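# Stamp orange and green boxes, then restore clipboard and stamps

## Task

The form on the clipboard already has the blue stamp's print in its blue box, so that box must not be stamped a second time. Stamp the form once with the orange stamp and once with the green stamp, each print complete and lying inside the box that matches that stamp's cap colour; these self-inking stamps only print when pressed down firmly and fully. Afterwards the clipboard must lie flat and face up directly on the furniture at the green stamp's original spot, with nothing hanging over the edge, and each stamp must stand upright directly on the furniture at its own starting spot, not on the clipboard. A box is ruined if a stamp leaves ink outside its box, or if its print is smeared or doubled by more than a small slip or twist; any other box that stray ink touches is ruined as well, while unaffected boxes still count. Everything else must be left standing.

## Robot and tools

Robots: arm1, arm2 and arm3 are identical i2rt Big YAM arms, each with six joints, a right hand (index, middle, ring finger and thumb, four hinges each, every hinge its own motor) and a wrist camera. Fixed room cameras are room_a and room_b. Feet (base_link) in the scene frame, each facing its own +x: arm1 (-0.236, 1.098, 0.844) turned about 180 deg; arm2 (-0.245, -0.085, 0.854) turned about 19 deg; arm3 (0.481, -1.001, 0.792) turned about 38 deg. Reach is about 1.06 m from the joint1 axis.

Frame: one scene frame, metres, origin on the floor, +z up. Hand point axes: +z out along straight fingers, +x across the palm away from the thumb, +y out of the palm face. With joints 1, 5, 6 at 0 and the hand level and forward, the palm faces up, thumb on the right; joint6 alone cannot make the palm face straight down. A mast carrying the camera sticks out on the palm side near the wrist and can collide with things.

Tool move: optional keys arm1, arm2, arm3 (one object per robot; a robot left out gets nothing new and keeps pushing toward its old targets) plus cameras. Per robot:
- joints: absolute targets by name. joint1_rad -2.879..2.879 (turn about foot, + counter-clockwise from above), joint2_rad 0..3.141 (shoulder), joint3_rad 0..3.019 (elbow), joint4_rad -1.692..1.57 (hand pitch, + fingers up), joint5_rad -1.57..1.57 (sideways, + to arm's right), joint6_rad -2.094..2.094 (roll, + clockwise seen from behind). Radians.
- Hand keys hand_index_mcp ... hand_thumb_ipl: absolute goals on a -1..+1 scale between each hinge's stops. Toward -1 flexes: _mcp bends at the knuckle toward the palm (straight at +0.75), _pip (straight +0.58), _dip (straight +0.70); _abd swings sideways away from the thumb (straight 0.00). Thumb: hand_thumb_cmc toward -1 brings the thumb in front of the palm (straight +0.71), hand_thumb_axl rotates it about its own line (+0.68), hand_thumb_mcp (+0.23) and hand_thumb_ipl (+0.17) bend it.
- hand_current_limit -1..1: caps all hand motor currents, linear from 0 mA at -1 to 550 mA at +1 (start +0.4). hand_speed -0.96..1: goal run-up speed, (n+1)/2 of 8.5 rad/s (start -0.6). Settings, not motions. Omitted hand keys keep their goals, so a grip stays; sending a hinge its measured position relaxes the grip.
- target: seven numbers [x, y, z, qw, qx, qy, qz], an absolute hand pose in the scene frame in metres plus a unit quaternion, reached by a straight path from the current hand_target. With target, joints may contain only hand keys.
- speed: only with target, 0.002..0.5 m/s (default 0.25); rotation is capped at twice the number in rad/s.
- min_time_s: 0.1..8 s, beside joints, the shortest duration for that robot's arm joint moves.
All motions in one call start together; hand paths in one call finish together, paced by the slowest. Paths last 0.5..10 s and actions at most 15 s. The path is clipped per step to 100 mm / 20 deg from the measured pose; expect errors of a centimetre or more, overshoot near full stretch, and no slowing for obstacles or other arms. Unknown keys make a call invalid; out-of-range values get it refused, and a refusal cancels the rest of that reply's move, wait and finished_scene calls. A move with no arm key just reports full state, images and the scene number.

wait: seconds 0..10, plus cameras; nothing new is commanded. zoom_image: camera plus region [x0, y0, x1, y1] in pixels of that camera's latest image (origin top-left, at most 504 by 504). finished_scene: scene number; ends the scene permanently, so the result must already hold without help. The scene also keeps running while you compose a reply, holding the last commands.

Reading results: a move line like "move: arm1 done; arm2 time_out" summarises robots sent motions. Per-key status: done; off_target (resting off target, may still push); time_out (arm stuck, each joint keeps a nearby target and pushes; send its reported position to relax); not_followed / "joint command not followed" / "pose unreachable" (a self- or arm-collision check held targets back; the robot may retry later); limit_stop_at_motor_heat (resend). on_its_own lists uncommanded activity, with "held at" giving targets. "as last shown" robots were not commanded and repeat old lines. hand is the measured hand pose, hand_target the pose the drive aims at. hand_state gives one word per motor: moving, goal, blocked (pressing, short of goal), overload (shut down). Currents in mA are + toward -1; joint torques in N m, + toward larger joint values, joints 3 and 4 wrap at ±28. Joint velocities in rad/s; "within noise" means still. The pictures line gives image order; images may lag the state slightly. Camera calibration lines give K, distortion and T_world_to_cam for projecting scene points.

Cautions: arms push on contact and do not stop, so press the stamps firmly but never drive them hard into the clipboard or furniture. A hand motor at 495 mA or more for 5 s shuts down for 10 s; arm motors overheat from holding loads, staying stretched or pushing at unreachable poses (MOTOR HOT warns; at 100 deg C the arm drops). Two robots pressing on each other, including one hand gripping another's fingers, ends the scene; keep arms apart. Don't let objects fall, leave the work area or reach the floor; set things down rather than release them in motion. Occasionally loose objects get a small push.

Each tool is called after ">>>" by a JSON object that holds its "method" and its "body", one argument or row to a line.

## Session

>>> {"method": "move", "body": {

}}

Scene clock: 0.00 s.
Joint torques (N m): no reading
Heat: arm1: hottest joint2_rad 33 °C; arm2: hottest joint2_rad 33 °C; arm3: hottest joint6_rad 33 °C.
Joint velocities: within noise
arm1.joint_positions: joint1_rad=+0.583 joint2_rad=+0.639 joint3_rad=+1.372 joint4_rad=-1.403 joint5_rad=-0.093 joint6_rad=+1.215 hand_index_mcp=+0.753 hand_index_abd=+0.000 hand_index_pip=+0.577 hand_index_dip=+0.696 hand_middle_mcp=+0.753 hand_middle_abd=+0.000 hand_middle_pip=+0.577 hand_middle_dip=+0.696 hand_ring_mcp=+0.753 hand_ring_abd=+0.000 hand_ring_pip=+0.577 hand_ring_dip=+0.696 hand_thumb_cmc=+0.714 hand_thumb_axl=+0.677 hand_thumb_mcp=+0.226 hand_thumb_ipl=+0.168 hand_current_limit=+0.400 hand_speed=-0.600
arm1.joint_status: not commanded
arm1.hand_state: goal,goal,goal,goal,goal,goal,goal,goal,goal,goal,goal,goal,goal,goal,goal,goal
arm1.index_mcp_current_ma: 0
arm1.index_abd_current_ma: 0
arm1.index_pip_current_ma: 0
arm1.index_dip_current_ma: 0
arm1.middle_mcp_current_ma: 0
arm1.middle_abd_current_ma: 0
arm1.middle_pip_current_ma: 0
arm1.middle_dip_current_ma: 0
arm1.ring_mcp_current_ma: 0
arm1.ring_abd_current_ma: 0
arm1.ring_pip_current_ma: 0
arm1.ring_dip_current_ma: 0
arm1.thumb_cmc_current_ma: 0
arm1.thumb_axl_current_ma: 0
arm1.thumb_mcp_current_ma: 0
arm1.thumb_ipl_current_ma: 0
arm1.hand_goal_index_mcp: 0.754
arm1.hand_goal_index_abd: 0.000
arm1.hand_goal_index_pip: 0.576
arm1.hand_goal_index_dip: 0.696
arm1.hand_goal_middle_mcp: 0.754
arm1.hand_goal_middle_abd: 0.000
arm1.hand_goal_middle_pip: 0.576
arm1.hand_goal_middle_dip: 0.696
arm1.hand_goal_ring_mcp: 0.754
arm1.hand_goal_ring_abd: 0.000
arm1.hand_goal_ring_pip: 0.576
arm1.hand_goal_ring_dip: 0.696
arm1.hand_goal_thumb_cmc: 0.714
arm1.hand_goal_thumb_axl: 0.678
arm1.hand_goal_thumb_mcp: 0.226
arm1.hand_goal_thumb_ipl: 0.168
arm1.hand: x=-0.4816 y=+1.0218 z=+1.3583 quat_wxyz=(-0.427, -0.425, +0.793, -0.090) (m; scene frame)
arm1.hand_target: x=-0.4802 y=+1.0227 z=+1.3730 quat_wxyz=(-0.442, -0.422, +0.786, -0.092) (m; scene frame)
arm1.hand_status: not commanded
arm2.joint_positions: joint1_rad=-0.035 joint2_rad=+0.624 joint3_rad=+1.394 joint4_rad=-1.345 joint5_rad=-0.005 joint6_rad=+1.167 hand_index_mcp=+0.753 hand_index_abd=+0.000 hand_index_pip=+0.577 hand_index_dip=+0.696 hand_middle_mcp=+0.753 hand_middle_abd=+0.000 hand_middle_pip=+0.577 hand_middle_dip=+0.696 hand_ring_mcp=+0.753 hand_ring_abd=+0.000 hand_ring_pip=+0.577 hand_ring_dip=+0.696 hand_thumb_cmc=+0.714 hand_thumb_axl=+0.677 hand_thumb_mcp=+0.226 hand_thumb_ipl=+0.168 hand_current_limit=+0.400 hand_speed=-0.600
arm2.joint_status: not commanded
arm2.hand_state: goal,goal,goal,goal,goal,goal,goal,goal,goal,goal,goal,goal,goal,goal,goal,goal
arm2.index_mcp_current_ma: 0
arm2.index_abd_current_ma: 0
arm2.index_pip_current_ma: 0
arm2.index_dip_current_ma: 0
arm2.middle_mcp_current_ma: 0
arm2.middle_abd_current_ma: 0
arm2.middle_pip_current_ma: 0
arm2.middle_dip_current_ma: 0
arm2.ring_mcp_current_ma: 0
arm2.ring_abd_current_ma: 0
arm2.ring_pip_current_ma: 0
arm2.ring_dip_current_ma: 0
arm2.thumb_cmc_current_ma: 0
arm2.thumb_axl_current_ma: 0
arm2.thumb_mcp_current_ma: 0
arm2.thumb_ipl_current_ma: 0
arm2.hand_goal_index_mcp: 0.754
arm2.hand_goal_index_abd: 0.000
arm2.hand_goal_index_pip: 0.576
arm2.hand_goal_index_dip: 0.696
arm2.hand_goal_middle_mcp: 0.754
arm2.hand_goal_middle_abd: 0.000
arm2.hand_goal_middle_pip: 0.576
arm2.hand_goal_middle_dip: 0.696
arm2.hand_goal_ring_mcp: 0.754
arm2.hand_goal_ring_abd: 0.000
arm2.hand_goal_ring_pip: 0.576
arm2.hand_goal_ring_dip: 0.696
arm2.hand_goal_thumb_cmc: 0.714
arm2.hand_goal_thumb_axl: 0.678
arm2.hand_goal_thumb_mcp: 0.226
arm2.hand_goal_thumb_ipl: 0.168
arm2.hand: x=+0.0149 y=-0.0995 z=+1.4018 quat_wxyz=(+0.020, +0.825, +0.302, +0.477) (m; scene frame)
arm2.hand_target: x=+0.0127 y=-0.1003 z=+1.4142 quat_wxyz=(+0.021, +0.819, +0.300, +0.489) (m; scene frame)
arm2.hand_status: not commanded
arm3.joint_positions: joint1_rad=+0.582 joint2_rad=+0.634 joint3_rad=+1.465 joint4_rad=-1.392 joint5_rad=-0.120 joint6_rad=+1.212 hand_index_mcp=+0.753 hand_index_abd=+0.000 hand_index_pip=+0.577 hand_index_dip=+0.696 hand_middle_mcp=+0.753 hand_middle_abd=+0.000 hand_middle_pip=+0.577 hand_middle_dip=+0.696 hand_ring_mcp=+0.753 hand_ring_abd=+0.000 hand_ring_pip=+0.577 hand_ring_dip=+0.696 hand_thumb_cmc=+0.714 hand_thumb_axl=+0.677 hand_thumb_mcp=+0.226 hand_thumb_ipl=+0.168 hand_current_limit=+0.400 hand_speed=-0.600
arm3.joint_status: not commanded
arm3.hand_state: goal,goal,goal,goal,goal,goal,goal,goal,goal,goal,goal,goal,goal,goal,goal,goal
arm3.index_mcp_current_ma: 0
arm3.index_abd_current_ma: 0
arm3.index_pip_current_ma: 0
arm3.index_dip_current_ma: 0
arm3.middle_mcp_current_ma: 0
arm3.middle_abd_current_ma: 0
arm3.middle_pip_current_ma: 0
arm3.middle_dip_current_ma: 0
arm3.ring_mcp_current_ma: 0
arm3.ring_abd_current_ma: 0
arm3.ring_pip_current_ma: 0
arm3.ring_dip_current_ma: 0
arm3.thumb_cmc_current_ma: 0
arm3.thumb_axl_current_ma: 0
arm3.thumb_mcp_current_ma: 0
arm3.thumb_ipl_current_ma: 0
arm3.hand_goal_index_mcp: 0.754
arm3.hand_goal_index_abd: 0.000
arm3.hand_goal_index_pip: 0.576
arm3.hand_goal_index_dip: 0.696
arm3.hand_goal_middle_mcp: 0.754
arm3.hand_goal_middle_abd: 0.000
arm3.hand_goal_middle_pip: 0.576
arm3.hand_goal_middle_dip: 0.696
arm3.hand_goal_ring_mcp: 0.754
arm3.hand_goal_ring_abd: 0.000
arm3.hand_goal_ring_pip: 0.576
arm3.hand_goal_ring_dip: 0.696
arm3.hand_goal_thumb_cmc: 0.714
arm3.hand_goal_thumb_axl: 0.678
arm3.hand_goal_thumb_mcp: 0.226
arm3.hand_goal_thumb_ipl: 0.168
arm3.hand: x=+0.6175 y=-0.7969 z=+1.3546 quat_wxyz=(-0.255, +0.584, +0.650, +0.413) (m; scene frame)
arm3.hand_target: x=+0.6167 y=-0.7995 z=+1.3636 quat_wxyz=(-0.259, +0.580, +0.647, +0.422) (m; scene frame)
arm3.hand_status: not commanded
pictures: arm1_cam_wrist, arm2_cam_wrist, arm3_cam_wrist, room_a, room_b

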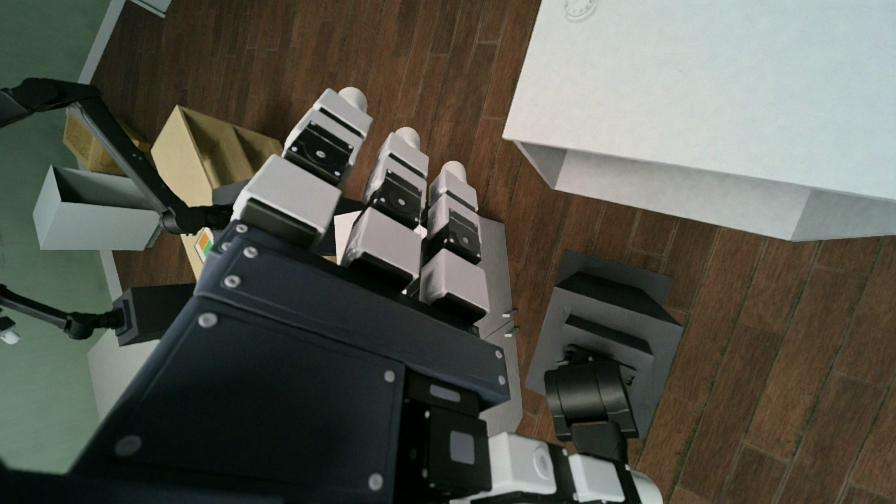

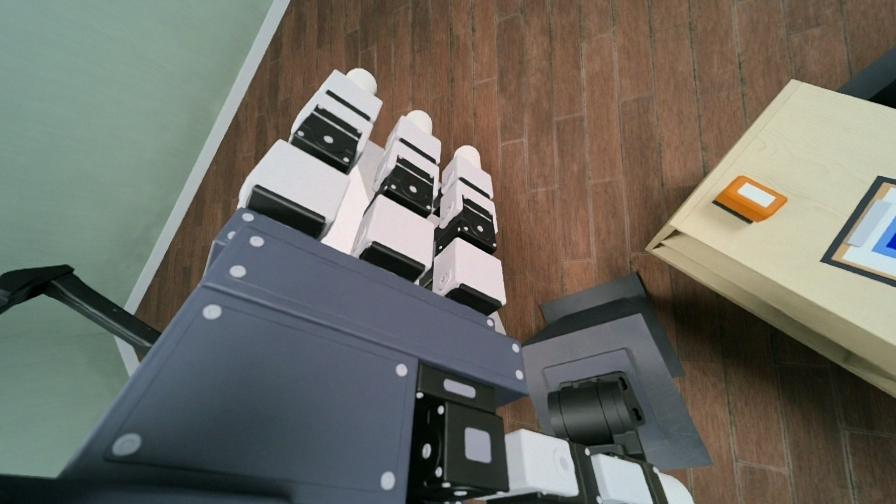

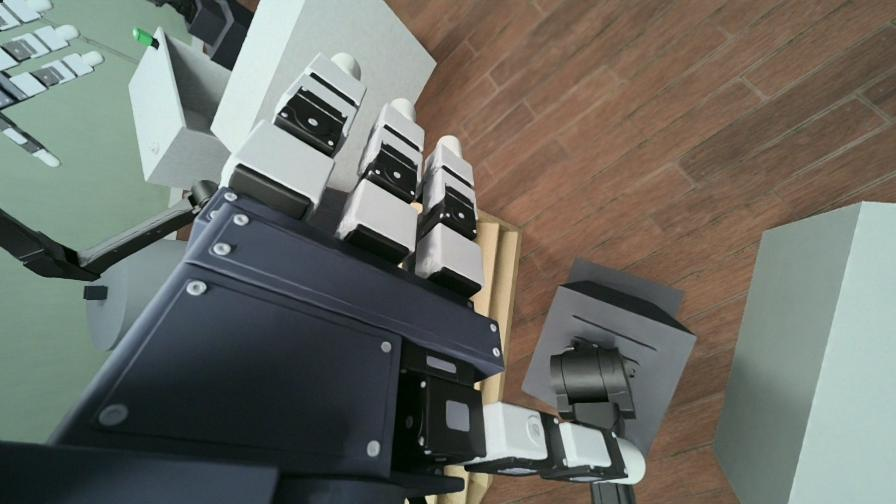

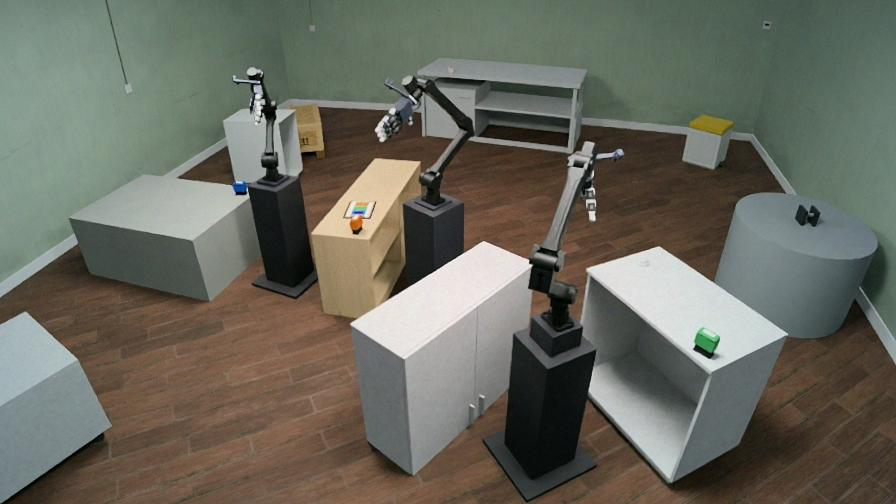

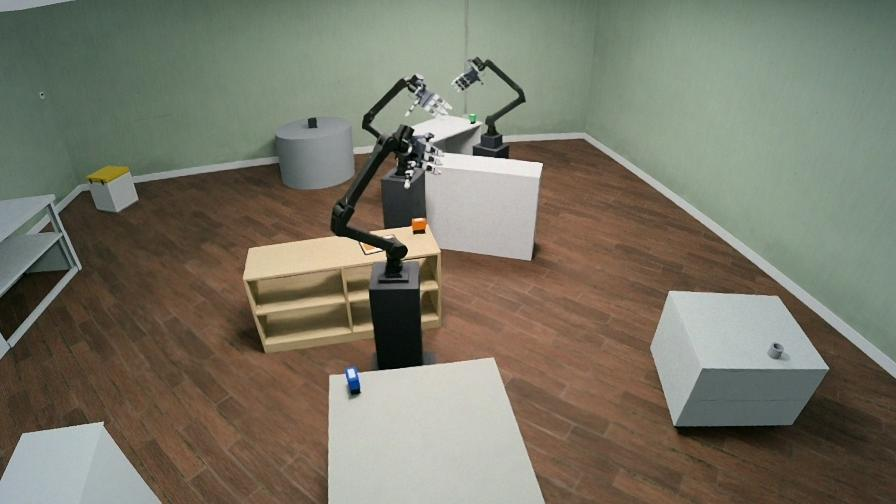

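>>> {"method": "zoom_image", "body": {
  "camera": "room_a",
  "region": [280, 140, 500, 320]
}}

>>> {"method": "zoom_image", "body": {
  "camera": "room_a",
  "region": [560, 220, 800, 400]
}}

>>> {"method": "zoom_image", "body": {
  "camera": "room_b",
  "region": [320, 180, 480, 300]
}}

>>> {"method": "zoom_image", "body": {
  "camera": "arm2_cam_wrist",
  "region": [640, 60, 896, 400]
}}

Scaled by 2.291 from the camera's 896x504 image, which has a finer 1280x720 frame.

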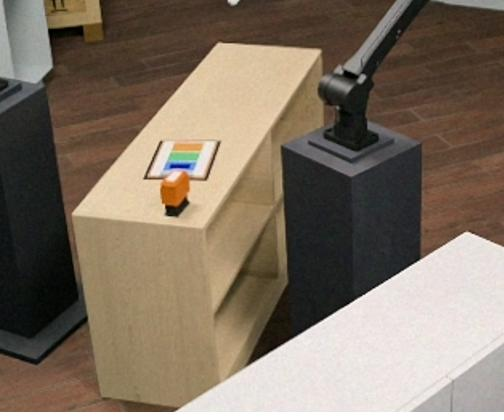

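Scaled by 2.100 from the camera's 896x504 image, which has a finer 1280x720 frame.

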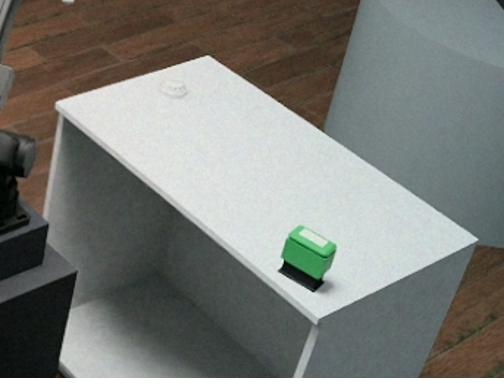

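Scaled by 3.150 from the camera's 896x504 image, which has a finer 1280x720 frame.

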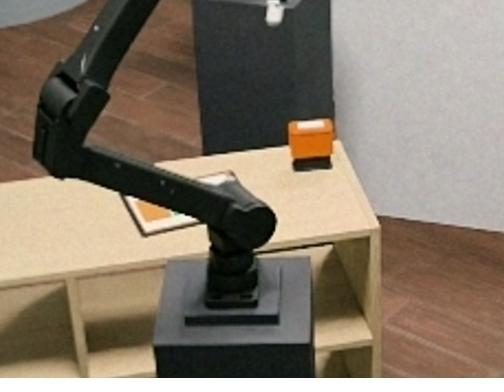

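Scaled by 1.482 from the camera's 896x504 image, which has a finer 1280x720 frame.

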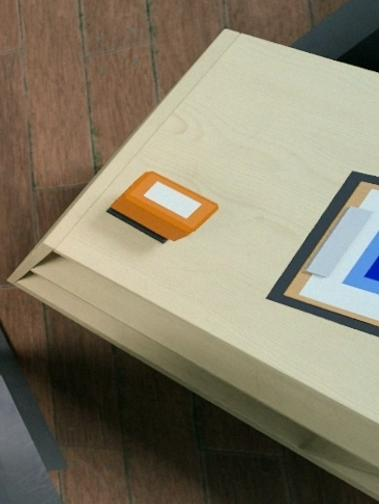

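>>> {"method": "move", "body": {
  "arm1": {"joints": {"joint1_rad": -0.3}, "min_time_s": 3},
  "arm2": {"joints": {"joint1_rad": -0.7}, "min_time_s": 3},
  "arm3": {"joints": {"joint1_rad": 1.6}, "min_time_s": 3},
  "cameras": ["all"]
}}

Scene clock: 70.00 s.
Joint torques (N m): arm1=[0.03 -0.21 8.4 2 -0.09 -0.14] | arm2=[-2.08 2.67 8.12 2.78 0.04 0.01] | arm3=[0.38 0.5 9.14 2.28 -0.01 -0.13]
Heat: arm1: hottest joint3_rad 35 °C; arm2: hottest joint3_rad 34 °C; arm3: hottest joint3_rad 34 °C.
move: arm1 done; arm2 done; arm3 done
Joint velocities: within noise
arm1.joint_positions: joint1_rad=-0.293 joint2_rad=+0.639 joint3_rad=+1.372 joint4_rad=-1.403 joint5_rad=-0.093 joint6_rad=+1.215 hand_index_mcp=+0.753 hand_index_abd=+0.000 hand_index_pip=+0.577 hand_index_dip=+0.696 hand_middle_mcp=+0.753 hand_middle_abd=+0.000 hand_middle_pip=+0.577 hand_middle_dip=+0.696 hand_ring_mcp=+0.753 hand_ring_abd=+0.000 hand_ring_pip=+0.577 hand_ring_dip=+0.696 hand_thumb_cmc=+0.714 hand_thumb_axl=+0.677 hand_thumb_mcp=+0.225 hand_thumb_ipl=+0.168 hand_current_limit=+0.400 hand_speed=-0.600
arm1.joint_status: all done
arm1.hand_state: goal,goal,goal,goal,goal,goal,goal,goal,goal,goal,goal,goal,goal,goal,goal,goal
arm1.index_mcp_current_ma: 0
arm1.index_abd_current_ma: 0
arm1.index_pip_current_ma: 0
arm1.index_dip_current_ma: 0
arm1.middle_mcp_current_ma: 0
arm1.middle_abd_current_ma: 0
arm1.middle_pip_current_ma: 0
arm1.middle_dip_current_ma: 0
arm1.ring_mcp_current_ma: 0
arm1.ring_abd_current_ma: 0
arm1.ring_pip_current_ma: 0
arm1.ring_dip_current_ma: 0
arm1.thumb_cmc_current_ma: 0
arm1.thumb_axl_current_ma: 0
arm1.thumb_mcp_current_ma: 0
arm1.thumb_ipl_current_ma: 0
arm1.hand_goal_index_mcp: 0.754
arm1.hand_goal_index_abd: 0.000
arm1.hand_goal_index_pip: 0.576
arm1.hand_goal_index_dip: 0.696
arm1.hand_goal_middle_mcp: 0.754
arm1.hand_goal_middle_abd: 0.000
arm1.hand_goal_middle_pip: 0.576
arm1.hand_goal_middle_dip: 0.696
arm1.hand_goal_ring_mcp: 0.754
arm1.hand_goal_ring_abd: 0.000
arm1.hand_goal_ring_pip: 0.576
arm1.hand_goal_ring_dip: 0.696
arm1.hand_goal_thumb_cmc: 0.714
arm1.hand_goal_thumb_axl: 0.678
arm1.hand_goal_thumb_mcp: 0.226
arm1.hand_goal_thumb_ipl: 0.168
arm1.hand: x=-0.4516 y=+1.2384 z=+1.3583 quat_wxyz=(-0.425, -0.048, +0.898, +0.099) (m; scene frame)
arm1.hand_target: x=-0.4490 y=+1.2394 z=+1.3730 quat_wxyz=(-0.439, -0.045, +0.891, +0.106) (m; scene frame)
arm1.hand_status: not commanded
arm2.joint_positions: joint1_rad=-0.688 joint2_rad=+0.624 joint3_rad=+1.394 joint4_rad=-1.345 joint5_rad=-0.005 joint6_rad=+1.167 hand_index_mcp=+0.754 hand_index_abd=+0.000 hand_index_pip=+0.577 hand_index_dip=+0.696 hand_middle_mcp=+0.754 hand_middle_abd=+0.000 hand_middle_pip=+0.577 hand_middle_dip=+0.696 hand_ring_mcp=+0.754 hand_ring_abd=+0.000 hand_ring_pip=+0.577 hand_ring_dip=+0.696 hand_thumb_cmc=+0.714 hand_thumb_axl=+0.677 hand_thumb_mcp=+0.226 hand_thumb_ipl=+0.168 hand_current_limit=+0.400 hand_speed=-0.600
arm2.joint_status: all done
arm2.hand_state: goal,goal,goal,goal,goal,goal,goal,goal,goal,goal,goal,goal,goal,goal,goal,goal
arm2.index_mcp_current_ma: 0
arm2.index_abd_current_ma: 0
arm2.index_pip_current_ma: 0
arm2.index_dip_current_ma: 0
arm2.middle_mcp_current_ma: 0
arm2.middle_abd_current_ma: 0
arm2.middle_pip_current_ma: 0
arm2.middle_dip_current_ma: 0
arm2.ring_mcp_current_ma: 0
arm2.ring_abd_current_ma: 0
arm2.ring_pip_current_ma: 0
arm2.ring_dip_current_ma: 0
arm2.thumb_cmc_current_ma: 0
arm2.thumb_axl_current_ma: 0
arm2.thumb_mcp_current_ma: 0
arm2.thumb_ipl_current_ma: 0
arm2.hand_goal_index_mcp: 0.754
arm2.hand_goal_index_abd: 0.000
arm2.hand_goal_index_pip: 0.576
arm2.hand_goal_index_dip: 0.696
arm2.hand_goal_middle_mcp: 0.754
arm2.hand_goal_middle_abd: 0.000
arm2.hand_goal_middle_pip: 0.576
arm2.hand_goal_middle_dip: 0.696
arm2.hand_goal_ring_mcp: 0.754
arm2.hand_goal_ring_abd: 0.000
arm2.hand_goal_ring_pip: 0.576
arm2.hand_goal_ring_dip: 0.696
arm2.hand_goal_thumb_cmc: 0.714
arm2.hand_goal_thumb_axl: 0.678
arm2.hand_goal_thumb_mcp: 0.226
arm2.hand_goal_thumb_ipl: 0.168
arm2.hand: x=-0.0449 y=-0.2541 z=+1.4011 quat_wxyz=(+0.172, +0.879, +0.022, +0.443) (m; scene frame)
arm2.hand_target: x=-0.0490 y=-0.2556 z=+1.4135 quat_wxyz=(+0.180, +0.873, +0.017, +0.454) (m; scene frame)
arm2.hand_status: not commanded
arm3.joint_positions: joint1_rad=+1.591 joint2_rad=+0.634 joint3_rad=+1.465 joint4_rad=-1.392 joint5_rad=-0.120 joint6_rad=+1.212 hand_index_mcp=+0.754 hand_index_abd=+0.001 hand_index_pip=+0.577 hand_index_dip=+0.696 hand_middle_mcp=+0.754 hand_middle_abd=+0.001 hand_middle_pip=+0.577 hand_middle_dip=+0.696 hand_ring_mcp=+0.754 hand_ring_abd=+0.001 hand_ring_pip=+0.577 hand_ring_dip=+0.696 hand_thumb_cmc=+0.714 hand_thumb_axl=+0.677 hand_thumb_mcp=+0.226 hand_thumb_ipl=+0.168 hand_current_limit=+0.400 hand_speed=-0.600
arm3.joint_status: all done
arm3.hand_state: goal,goal,goal,goal,goal,goal,goal,goal,goal,goal,goal,goal,goal,goal,goal,goal
arm3.index_mcp_current_ma: 0
arm3.index_abd_current_ma: 0
arm3.index_pip_current_ma: 0
arm3.index_dip_current_ma: 0
arm3.middle_mcp_current_ma: 0
arm3.middle_abd_current_ma: 0
arm3.middle_pip_current_ma: 0
arm3.middle_dip_current_ma: 0
arm3.ring_mcp_current_ma: 0
arm3.ring_abd_current_ma: 0
arm3.ring_pip_current_ma: 0
arm3.ring_dip_current_ma: 0
arm3.thumb_cmc_current_ma: 0
arm3.thumb_axl_current_ma: 0
arm3.thumb_mcp_current_ma: 0
arm3.thumb_ipl_current_ma: 0
arm3.hand_goal_index_mcp: 0.754
arm3.hand_goal_index_abd: 0.000
arm3.hand_goal_index_pip: 0.576
arm3.hand_goal_index_dip: 0.696
arm3.hand_goal_middle_mcp: 0.754
arm3.hand_goal_middle_abd: 0.000
arm3.hand_goal_middle_pip: 0.576
arm3.hand_goal_middle_dip: 0.696
arm3.hand_goal_ring_mcp: 0.754
arm3.hand_goal_ring_abd: 0.000
arm3.hand_goal_ring_pip: 0.576
arm3.hand_goal_ring_dip: 0.696
arm3.hand_goal_thumb_cmc: 0.714
arm3.hand_goal_thumb_axl: 0.678
arm3.hand_goal_thumb_mcp: 0.226
arm3.hand_goal_thumb_ipl: 0.168
arm3.hand: x=+0.3809 y=-0.7758 z=+1.3542 quat_wxyz=(-0.423, +0.197, +0.852, +0.238) (m; scene frame)
arm3.hand_target: x=+0.3805 y=-0.7788 z=+1.3631 quat_wxyz=(-0.431, +0.192, +0.848, +0.241) (m; scene frame)
arm3.hand_status: not commanded
pictures: arm1_cam_wrist, arm2_cam_wrist, arm3_cam_wrist, room_a, room_b
camera_calibration:
arm1_cam_wrist: T_world_to_cam=[[0.499106, 0.733925, -0.460704, -0.0249992], [0.816979, -0.57577, -0.0321539, 1.08573], [-0.288858, -0.360337, -0.886971, 1.64563], [0, 0, 0, 1]] pos_world=[-0.399189, 1.23646, 1.48302]
arm2_cam_wrist: T_world_to_cam=[[-0.544004, -0.712369, -0.443384, 0.455614], [-0.759994, 0.642275, -0.0994561, 0.221358], [0.355624, 0.282865, -0.890797, 1.45739], [0, 0, 0, 1]] pos_world=[-0.102198, -0.229853, 1.52227]
arm3_cam_wrist: T_world_to_cam=[[0.792524, 0.41098, -0.450556, 0.658943], [0.427104, -0.901414, -0.0709625, -0.818804], [-0.435301, -0.136195, -0.889923, 1.38857], [0, 0, 0, 1]] pos_world=[0.43193, -0.819778, 1.4745]

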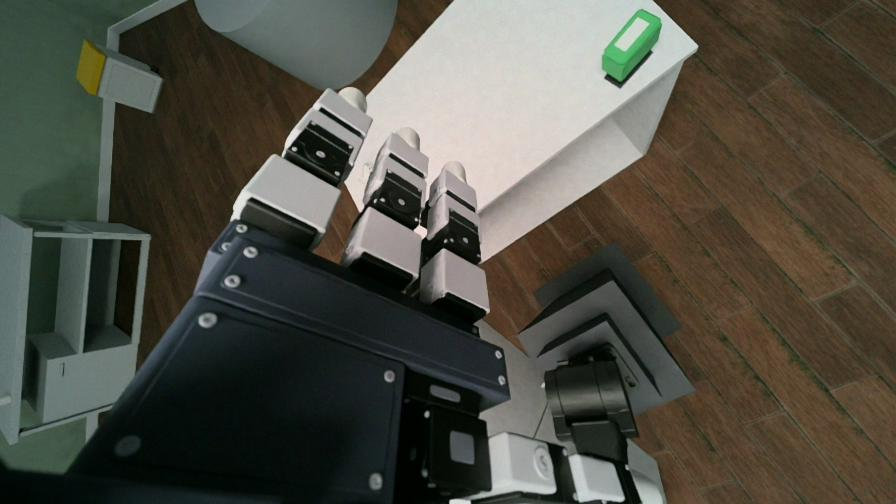

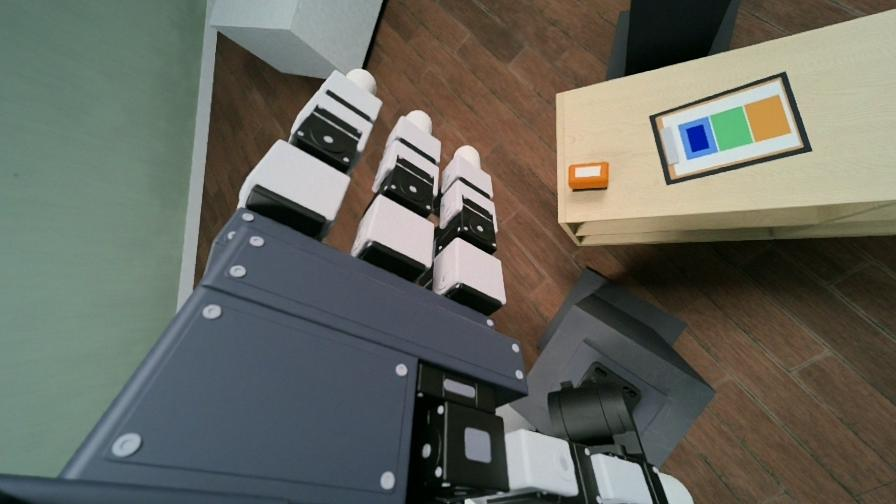

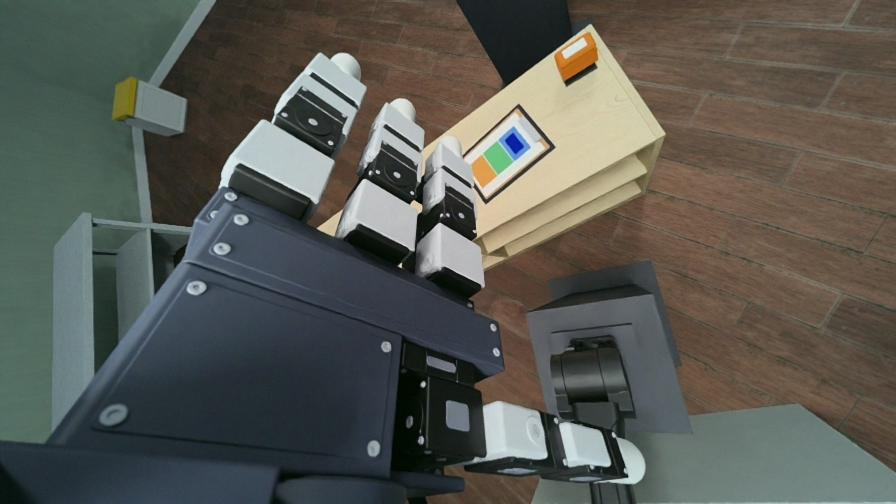

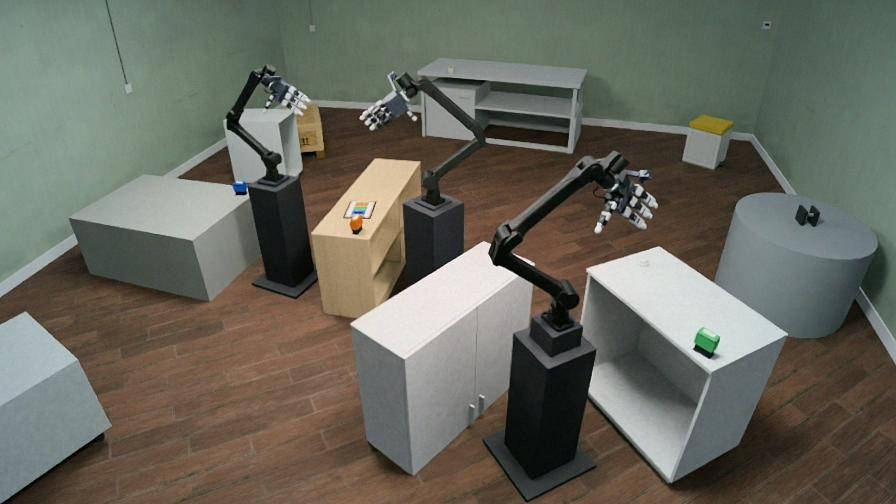

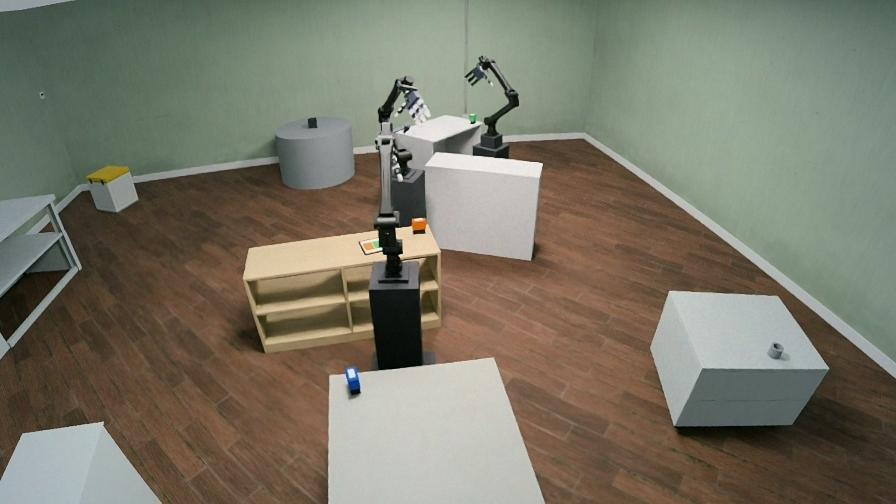

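>>> {"method": "zoom_image", "body": {
  "camera": "arm2_cam_wrist",
  "region": [550, 40, 830, 260]
}}

>>> {"method": "zoom_image", "body": {
  "camera": "arm3_cam_wrist",
  "region": [420, 10, 680, 220]
}}

>>> {"method": "zoom_image", "body": {
  "camera": "arm1_cam_wrist",
  "region": [560, 0, 710, 120]
}}

Scaled by 1.800 from the camera's 896x504 image, which has a finer 1280x720 frame.

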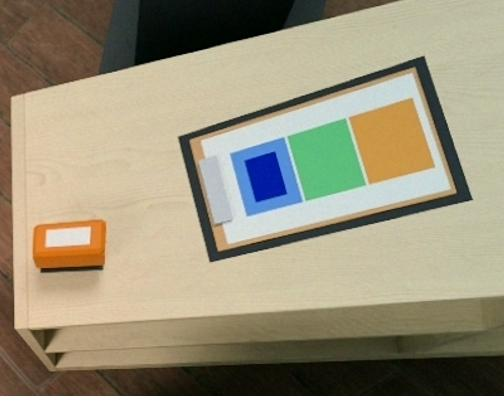

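Scaled by 1.938 from the camera's 896x504 image, which has a finer 1280x720 frame.

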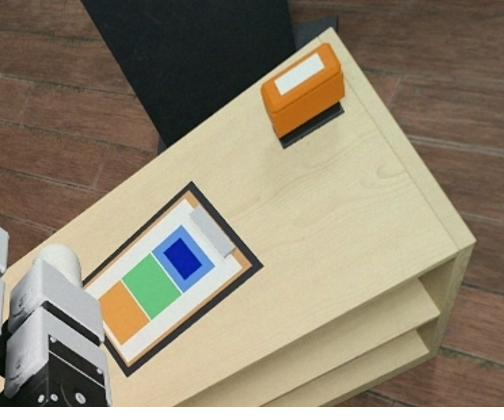

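Scaled by 3.360 from the camera's 896x504 image, which has a finer 1280x720 frame.

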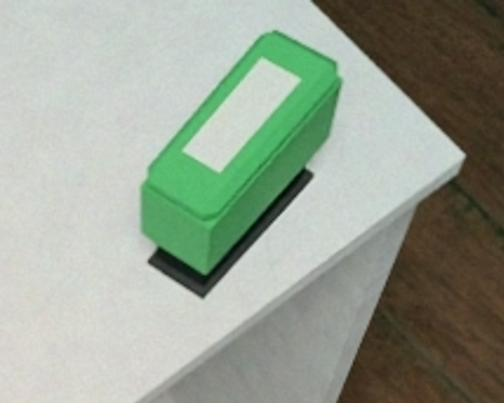

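>>> {"method": "move", "body": {
  "arm3": {"target": [0.085, -0.713, 0.95, 0.4755, -0.2677, -0.8237, -0.1546], "speed": 0.2},
  "arm1": {"target": [-0.66, 1.39, 1.12, 0.4768, -0.2607, -0.826, -0.1505], "speed": 0.2},
  "cameras": ["arm1_cam_wrist", "arm3_cam_wrist"]
}}

Scene clock: 106.20 s.
Joint torques (N m): arm1=[-0.03 -9.35 8.55 2.61 0.2 -0.06] | arm2=[-1.96 2.67 8.12 2.73 0.05 0.01] | arm3=[0.91 -7.71 9.37 2.97 0.26 0]
Heat: arm1: hottest joint3_rad 36 °C; arm2: hottest joint3_rad 35 °C; arm3: hottest joint3_rad 35 °C.
move: arm1 off_target; arm3 done
Joint velocities: within noise
arm1.joint_positions: joint1_rad=-0.367 joint2_rad=+1.209 joint3_rad=+0.966 joint4_rad=-0.324 joint5_rad=+0.201 joint6_rad=+1.681 hand_index_mcp=+0.753 hand_index_abd=+0.001 hand_index_pip=+0.577 hand_index_dip=+0.696 hand_middle_mcp=+0.753 hand_middle_abd=+0.001 hand_middle_pip=+0.577 hand_middle_dip=+0.696 hand_ring_mcp=+0.753 hand_ring_abd=+0.001 hand_ring_pip=+0.577 hand_ring_dip=+0.696 hand_thumb_cmc=+0.714 hand_thumb_axl=+0.677 hand_thumb_mcp=+0.225 hand_thumb_ipl=+0.168 hand_current_limit=+0.400 hand_speed=-0.600
arm1.joint_status: not commanded
arm1.hand_state: goal,goal,goal,goal,goal,goal,goal,goal,goal,goal,goal,goal,goal,goal,goal,goal
arm1.index_mcp_current_ma: 0
arm1.index_abd_current_ma: 0
arm1.index_pip_current_ma: 0
arm1.index_dip_current_ma: 0
arm1.middle_mcp_current_ma: 0
arm1.middle_abd_current_ma: 0
arm1.middle_pip_current_ma: 0
arm1.middle_dip_current_ma: 0
arm1.ring_mcp_current_ma: 0
arm1.ring_abd_current_ma: 0
arm1.ring_pip_current_ma: 0
arm1.ring_dip_current_ma: 0
arm1.thumb_cmc_current_ma: 0
arm1.thumb_axl_current_ma: 0
arm1.thumb_mcp_current_ma: 0
arm1.thumb_ipl_current_ma: 0
arm1.hand_goal_index_mcp: 0.754
arm1.hand_goal_index_abd: 0.000
arm1.hand_goal_index_pip: 0.576
arm1.hand_goal_index_dip: 0.696
arm1.hand_goal_middle_mcp: 0.754
arm1.hand_goal_middle_abd: 0.000
arm1.hand_goal_middle_pip: 0.576
arm1.hand_goal_middle_dip: 0.696
arm1.hand_goal_ring_mcp: 0.754
arm1.hand_goal_ring_abd: 0.000
arm1.hand_goal_ring_pip: 0.576
arm1.hand_goal_ring_dip: 0.696
arm1.hand_goal_thumb_cmc: 0.714
arm1.hand_goal_thumb_axl: 0.678
arm1.hand_goal_thumb_mcp: 0.226
arm1.hand_goal_thumb_ipl: 0.168
arm1.hand: x=-0.6576 y=+1.3849 z=+1.1116 quat_wxyz=(-0.464, +0.254, +0.836, +0.149) (m; scene frame)
arm1.hand_target: x=-0.6598 y=+1.3898 z=+1.1200 quat_wxyz=(-0.477, +0.261, +0.826, +0.150) (m; scene frame)
arm1.hand_status: off_target (0.010 m and 2.1 deg from the pose sent, 0.351 m and 37.4 deg at the start)
arm2: as last shown
arm3.joint_positions: joint1_rad=+2.073 joint2_rad=+1.264 joint3_rad=+0.695 joint4_rad=+0.031 joint5_rad=+0.204 joint6_rad=+1.682 hand_index_mcp=+0.754 hand_index_abd=+0.001 hand_index_pip=+0.577 hand_index_dip=+0.696 hand_middle_mcp=+0.754 hand_middle_abd=+0.001 hand_middle_pip=+0.577 hand_middle_dip=+0.696 hand_ring_mcp=+0.754 hand_ring_abd=+0.001 hand_ring_pip=+0.577 hand_ring_dip=+0.696 hand_thumb_cmc=+0.714 hand_thumb_axl=+0.677 hand_thumb_mcp=+0.226 hand_thumb_ipl=+0.168 hand_current_limit=+0.400 hand_speed=-0.600
arm3.joint_status: not commanded
arm3.hand_state: goal,goal,goal,goal,goal,goal,goal,goal,goal,goal,goal,goal,goal,goal,goal,goal
arm3.index_mcp_current_ma: 0
arm3.index_abd_current_ma: 0
arm3.index_pip_current_ma: 0
arm3.index_dip_current_ma: 0
arm3.middle_mcp_current_ma: 0
arm3.middle_abd_current_ma: 0
arm3.middle_pip_current_ma: 0
arm3.middle_dip_current_ma: 0
arm3.ring_mcp_current_ma: 0
arm3.ring_abd_current_ma: 0
arm3.ring_pip_current_ma: 0
arm3.ring_dip_current_ma: 0
arm3.thumb_cmc_current_ma: 0
arm3.thumb_axl_current_ma: 0
arm3.thumb_mcp_current_ma: 0
arm3.thumb_ipl_current_ma: 0
arm3.hand_goal_index_mcp: 0.754
arm3.hand_goal_index_abd: 0.000
arm3.hand_goal_index_pip: 0.576
arm3.hand_goal_index_dip: 0.696
arm3.hand_goal_middle_mcp: 0.754
arm3.hand_goal_middle_abd: 0.000
arm3.hand_goal_middle_pip: 0.576
arm3.hand_goal_middle_dip: 0.696
arm3.hand_goal_ring_mcp: 0.754
arm3.hand_goal_ring_abd: 0.000
arm3.hand_goal_ring_pip: 0.576
arm3.hand_goal_ring_dip: 0.696
arm3.hand_goal_thumb_cmc: 0.714
arm3.hand_goal_thumb_axl: 0.678
arm3.hand_goal_thumb_mcp: 0.226
arm3.hand_goal_thumb_ipl: 0.168
arm3.hand: x=+0.0899 y=-0.7108 z=+0.9534 quat_wxyz=(-0.472, +0.267, +0.825, +0.158) (m; scene frame)
arm3.hand_target: x=+0.0850 y=-0.7131 z=+0.9501 quat_wxyz=(-0.475, +0.268, +0.824, +0.154) (m; scene frame)
arm3.hand_status: done (0.006 m and 0.6 deg from the pose sent, 0.505 m and 14.2 deg at the start)
pictures: arm1_cam_wrist, arm3_cam_wrist
camera_calibration:
arm1_cam_wrist: T_world_to_cam=[[0.693872, 0.282095, -0.662544, 0.834881], [0.358928, -0.93312, -0.0213998, 1.51223], [-0.624269, -0.222957, -0.748718, 0.855571], [0, 0, 0, 1]] pos_world=[-0.587975, 1.36633, 1.22609]
arm3_cam_wrist: T_world_to_cam=[[0.711443, 0.293716, -0.63842, 0.785267], [0.387235, -0.921952, 0.00736723, -0.750062], [-0.586428, -0.25246, -0.769653, 0.730339], [0, 0, 0, 1]] pos_world=[0.160068, -0.737786, 1.06896]

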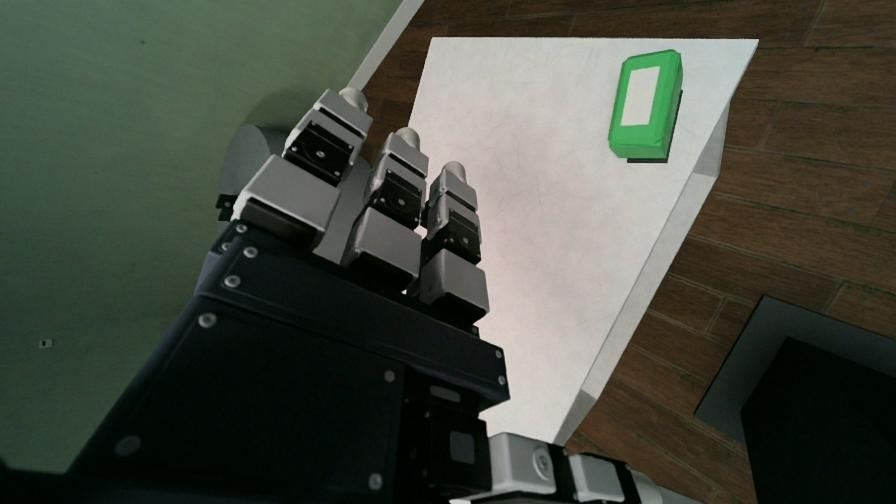

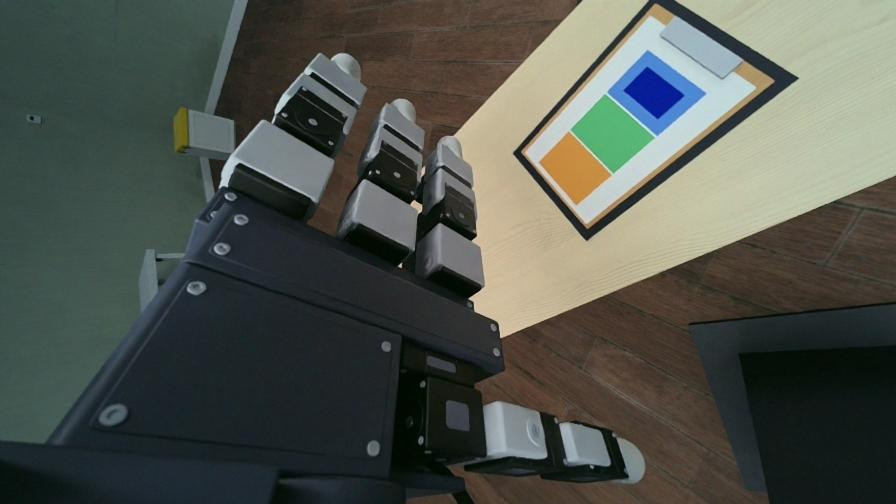

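>>> {"method": "zoom_image", "body": {
  "camera": "arm3_cam_wrist",
  "region": [500, 0, 810, 250]
}}

>>> {"method": "zoom_image", "body": {
  "camera": "arm1_cam_wrist",
  "region": [590, 30, 770, 180]
}}

Scaled by 1.626 from the camera's 896x504 image, which has a finer 1280x720 frame.

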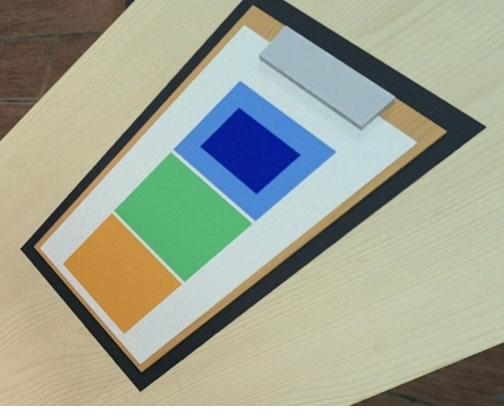

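Scaled by 2.800 from the camera's 896x504 image, which has a finer 1280x720 frame.

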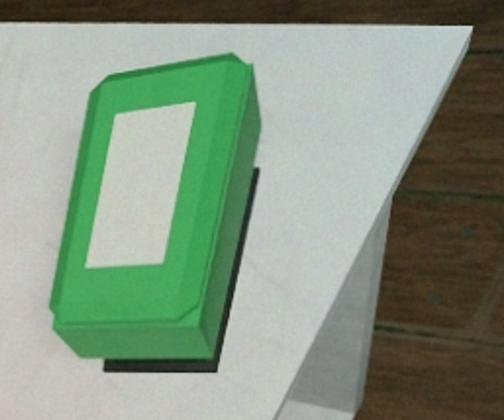

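>>> {"method": "move", "body": {
  "arm3": {"target": [0.27, -0.86, 1.12, 0.4755, -0.2677, -0.8237, -0.1546], "speed": 0.2},
  "arm2": {"target": [0.116, -0.356, 1.0, 0.4058, -0.7795, -0.4232, 0.2203], "speed": 0.3, "joints": {"hand_thumb_cmc": -0.657, "hand_thumb_mcp": 0.169, "hand_thumb_ipl": -0.103, "hand_index_mcp": 0.822, "hand_index_pip": -0.518, "hand_index_dip": 0.261, "hand_middle_mcp": 0.822, "hand_middle_pip": -0.518, "hand_middle_dip": 0.261}},
  "cameras": ["arm2_cam_wrist", "arm3_cam_wrist", "room_a"]
}}

Scene clock: 138.60 s.
Joint torques (N m): arm1=[0.03 -9.29 8.57 2.59 0.21 -0.04] | arm2=[-0.44 -11.28 8.72 -1.05 0.19 -0.04] | arm3=[1.2 -1.08 14.82 1.35 0.59 0]
Heat: arm1: hottest joint3_rad 37 °C; arm2: hottest joint3_rad 35 °C; arm3: hottest joint3_rad 36 °C.
move: arm2 off_target; arm3 off_target
Joint velocities: within noise
arm1: as last shown
arm1.hand: x=-0.6576 y=+1.3849 z=+1.1115 quat_wxyz=(-0.464, +0.254, +0.836, +0.149) (m; scene frame)
arm2.joint_positions: joint1_rad=-0.923 joint2_rad=+1.588 joint3_rad=+1.282 joint4_rad=-1.684 joint5_rad=+0.024 joint6_rad=+0.033 hand_index_mcp=+0.821 hand_index_abd=+0.000 hand_index_pip=-0.511 hand_index_dip=+0.266 hand_middle_mcp=+0.821 hand_middle_abd=+0.001 hand_middle_pip=-0.512 hand_middle_dip=+0.265 hand_ring_mcp=+0.751 hand_ring_abd=+0.000 hand_ring_pip=+0.577 hand_ring_dip=+0.696 hand_thumb_cmc=-0.653 hand_thumb_axl=+0.677 hand_thumb_mcp=+0.168 hand_thumb_ipl=-0.101 hand_current_limit=+0.400 hand_speed=-0.600
arm2.joint_status: all done
arm2.hand_state: goal,goal,goal,goal,goal,goal,goal,goal,goal,goal,goal,goal,goal,goal,goal,goal
arm2.index_mcp_current_ma: 0
arm2.index_abd_current_ma: 0
arm2.index_pip_current_ma: 2
arm2.index_dip_current_ma: 1
arm2.middle_mcp_current_ma: 0
arm2.middle_abd_current_ma: 0
arm2.middle_pip_current_ma: 2
arm2.middle_dip_current_ma: 1
arm2.ring_mcp_current_ma: -1
arm2.ring_abd_current_ma: 0
arm2.ring_pip_current_ma: 0
arm2.ring_dip_current_ma: 0
arm2.thumb_cmc_current_ma: 0
arm2.thumb_axl_current_ma: 0
arm2.thumb_mcp_current_ma: 0
arm2.thumb_ipl_current_ma: 0
arm2.hand_goal_index_mcp: 0.822
arm2.hand_goal_index_abd: 0.000
arm2.hand_goal_index_pip: -0.518
arm2.hand_goal_index_dip: 0.262
arm2.hand_goal_middle_mcp: 0.822
arm2.hand_goal_middle_abd: 0.000
arm2.hand_goal_middle_pip: -0.518
arm2.hand_goal_middle_dip: 0.262
arm2.hand_goal_ring_mcp: 0.754
arm2.hand_goal_ring_abd: 0.000
arm2.hand_goal_ring_pip: 0.576
arm2.hand_goal_ring_dip: 0.696
arm2.hand_goal_thumb_cmc: -0.656
arm2.hand_goal_thumb_axl: 0.678
arm2.hand_goal_thumb_mcp: 0.170
arm2.hand_goal_thumb_ipl: -0.102
arm2.hand: x=+0.1025 y=-0.3536 z=+0.9849 quat_wxyz=(-0.179, +0.868, +0.450, -0.112) (m; scene frame)
arm2.hand_target: x=+0.1154 y=-0.3556 z=+0.9993 quat_wxyz=(-0.166, +0.865, +0.462, -0.107) (m; scene frame)
arm2.hand_status: off_target (0.020 m and 30.8 deg from the pose sent, 0.444 m and 116.4 deg at the start; pose on its path clipped on 95 of 155 steps; a joint's target at an end of its range on 124 of 155 steps)
arm3.joint_positions: joint1_rad=+2.527 joint2_rad=+0.504 joint3_rad=+0.729 joint4_rad=-0.916 joint5_rad=+0.585 joint6_rad=+1.954 hand_index_mcp=+0.754 hand_index_abd=+0.001 hand_index_pip=+0.577 hand_index_dip=+0.696 hand_middle_mcp=+0.754 hand_middle_abd=+0.001 hand_middle_pip=+0.577 hand_middle_dip=+0.696 hand_ring_mcp=+0.754 hand_ring_abd=+0.001 hand_ring_pip=+0.577 hand_ring_dip=+0.696 hand_thumb_cmc=+0.714 hand_thumb_axl=+0.677 hand_thumb_mcp=+0.226 hand_thumb_ipl=+0.168 hand_current_limit=+0.400 hand_speed=-0.600
arm3.joint_status: not commanded
arm3.hand_state: goal,goal,goal,goal,goal,goal,goal,goal,goal,goal,goal,goal,goal,goal,goal,goal
arm3.index_mcp_current_ma: 0
arm3.index_abd_current_ma: 0
arm3.index_pip_current_ma: 0
arm3.index_dip_current_ma: 0
arm3.middle_mcp_current_ma: 0
arm3.middle_abd_current_ma: 0
arm3.middle_pip_current_ma: 0
arm3.middle_dip_current_ma: 0
arm3.ring_mcp_current_ma: 0
arm3.ring_abd_current_ma: 0
arm3.ring_pip_current_ma: 0
arm3.ring_dip_current_ma: 0
arm3.thumb_cmc_current_ma: 0
arm3.thumb_axl_current_ma: 0
arm3.thumb_mcp_current_ma: 0
arm3.thumb_ipl_current_ma: 0
arm3.hand_goal_index_mcp: 0.754
arm3.hand_goal_index_abd: 0.000
arm3.hand_goal_index_pip: 0.576
arm3.hand_goal_index_dip: 0.696
arm3.hand_goal_middle_mcp: 0.754
arm3.hand_goal_middle_abd: 0.000
arm3.hand_goal_middle_pip: 0.576
arm3.hand_goal_middle_dip: 0.696
arm3.hand_goal_ring_mcp: 0.754
arm3.hand_goal_ring_abd: 0.000
arm3.hand_goal_ring_pip: 0.576
arm3.hand_goal_ring_dip: 0.696
arm3.hand_goal_thumb_cmc: 0.714
arm3.hand_goal_thumb_axl: 0.678
arm3.hand_goal_thumb_mcp: 0.226
arm3.hand_goal_thumb_ipl: 0.168
arm3.hand: x=+0.2720 y=-0.8571 z=+1.0944 quat_wxyz=(-0.454, +0.263, +0.835, +0.166) (m; scene frame)
arm3.hand_target: x=+0.2706 y=-0.8594 z=+1.1193 quat_wxyz=(-0.476, +0.268, +0.824, +0.154) (m; scene frame)
arm3.hand_status: off_target (0.026 m and 3.1 deg from the pose sent, 0.287 m and 0.6 deg at the start)
pictures: arm2_cam_wrist, arm3_cam_wrist, room_a
camera_calibration:
arm2_cam_wrist: T_world_to_cam=[[-0.0315776, -0.972676, -0.230011, -0.0743258], [-0.385635, -0.200451, 0.900614, -0.965376], [-0.922111, 0.11714, -0.368768, 0.62053], [0, 0, 0, 1]] pos_world=[0.197568, -0.338494, 1.08117]
arm3_cam_wrist: T_world_to_cam=[[0.740115, 0.295154, -0.604247, 0.744743], [0.385212, -0.922585, 0.021178, -0.971641], [-0.551218, -0.248437, -0.796516, 0.932015], [0, 0, 0, 1]] pos_world=[0.336837, -0.884688, 1.21295]

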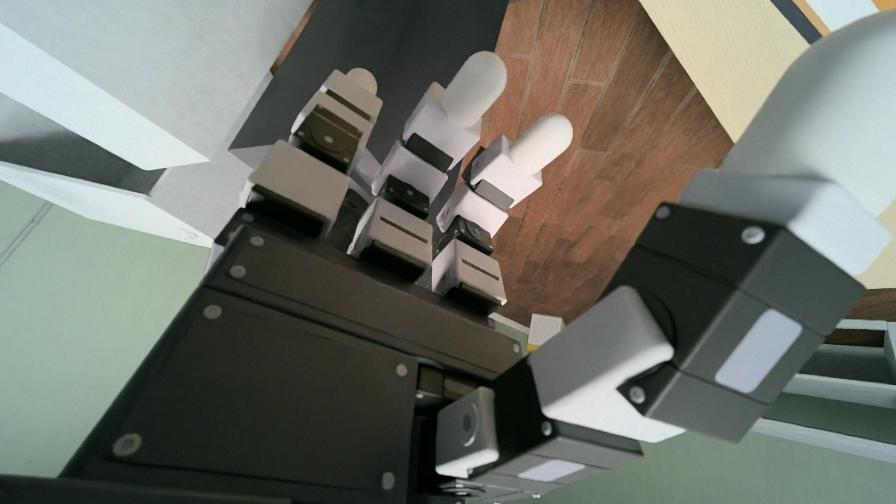

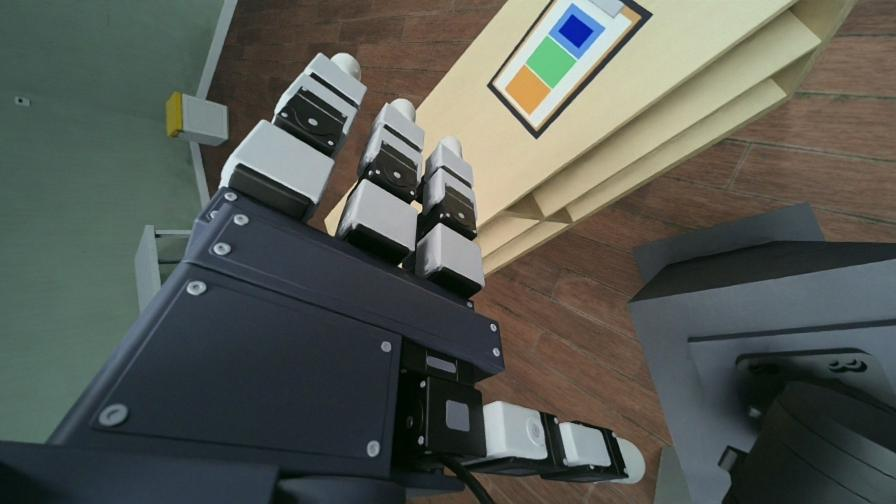

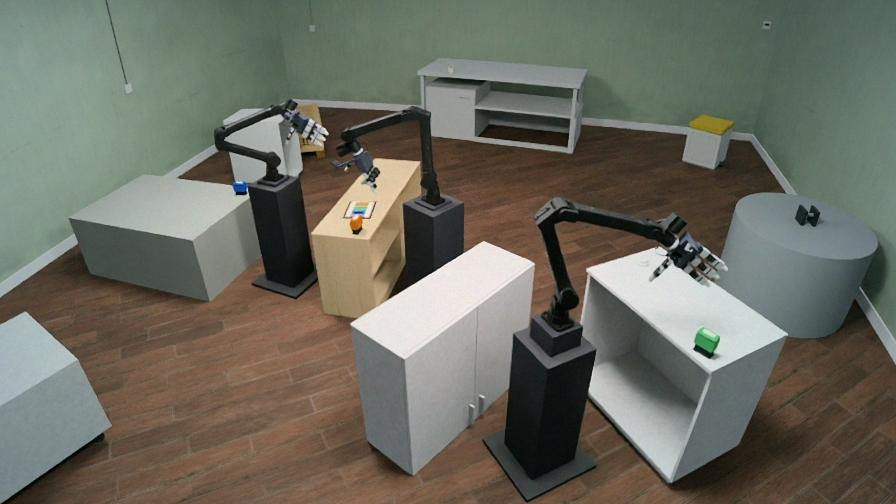

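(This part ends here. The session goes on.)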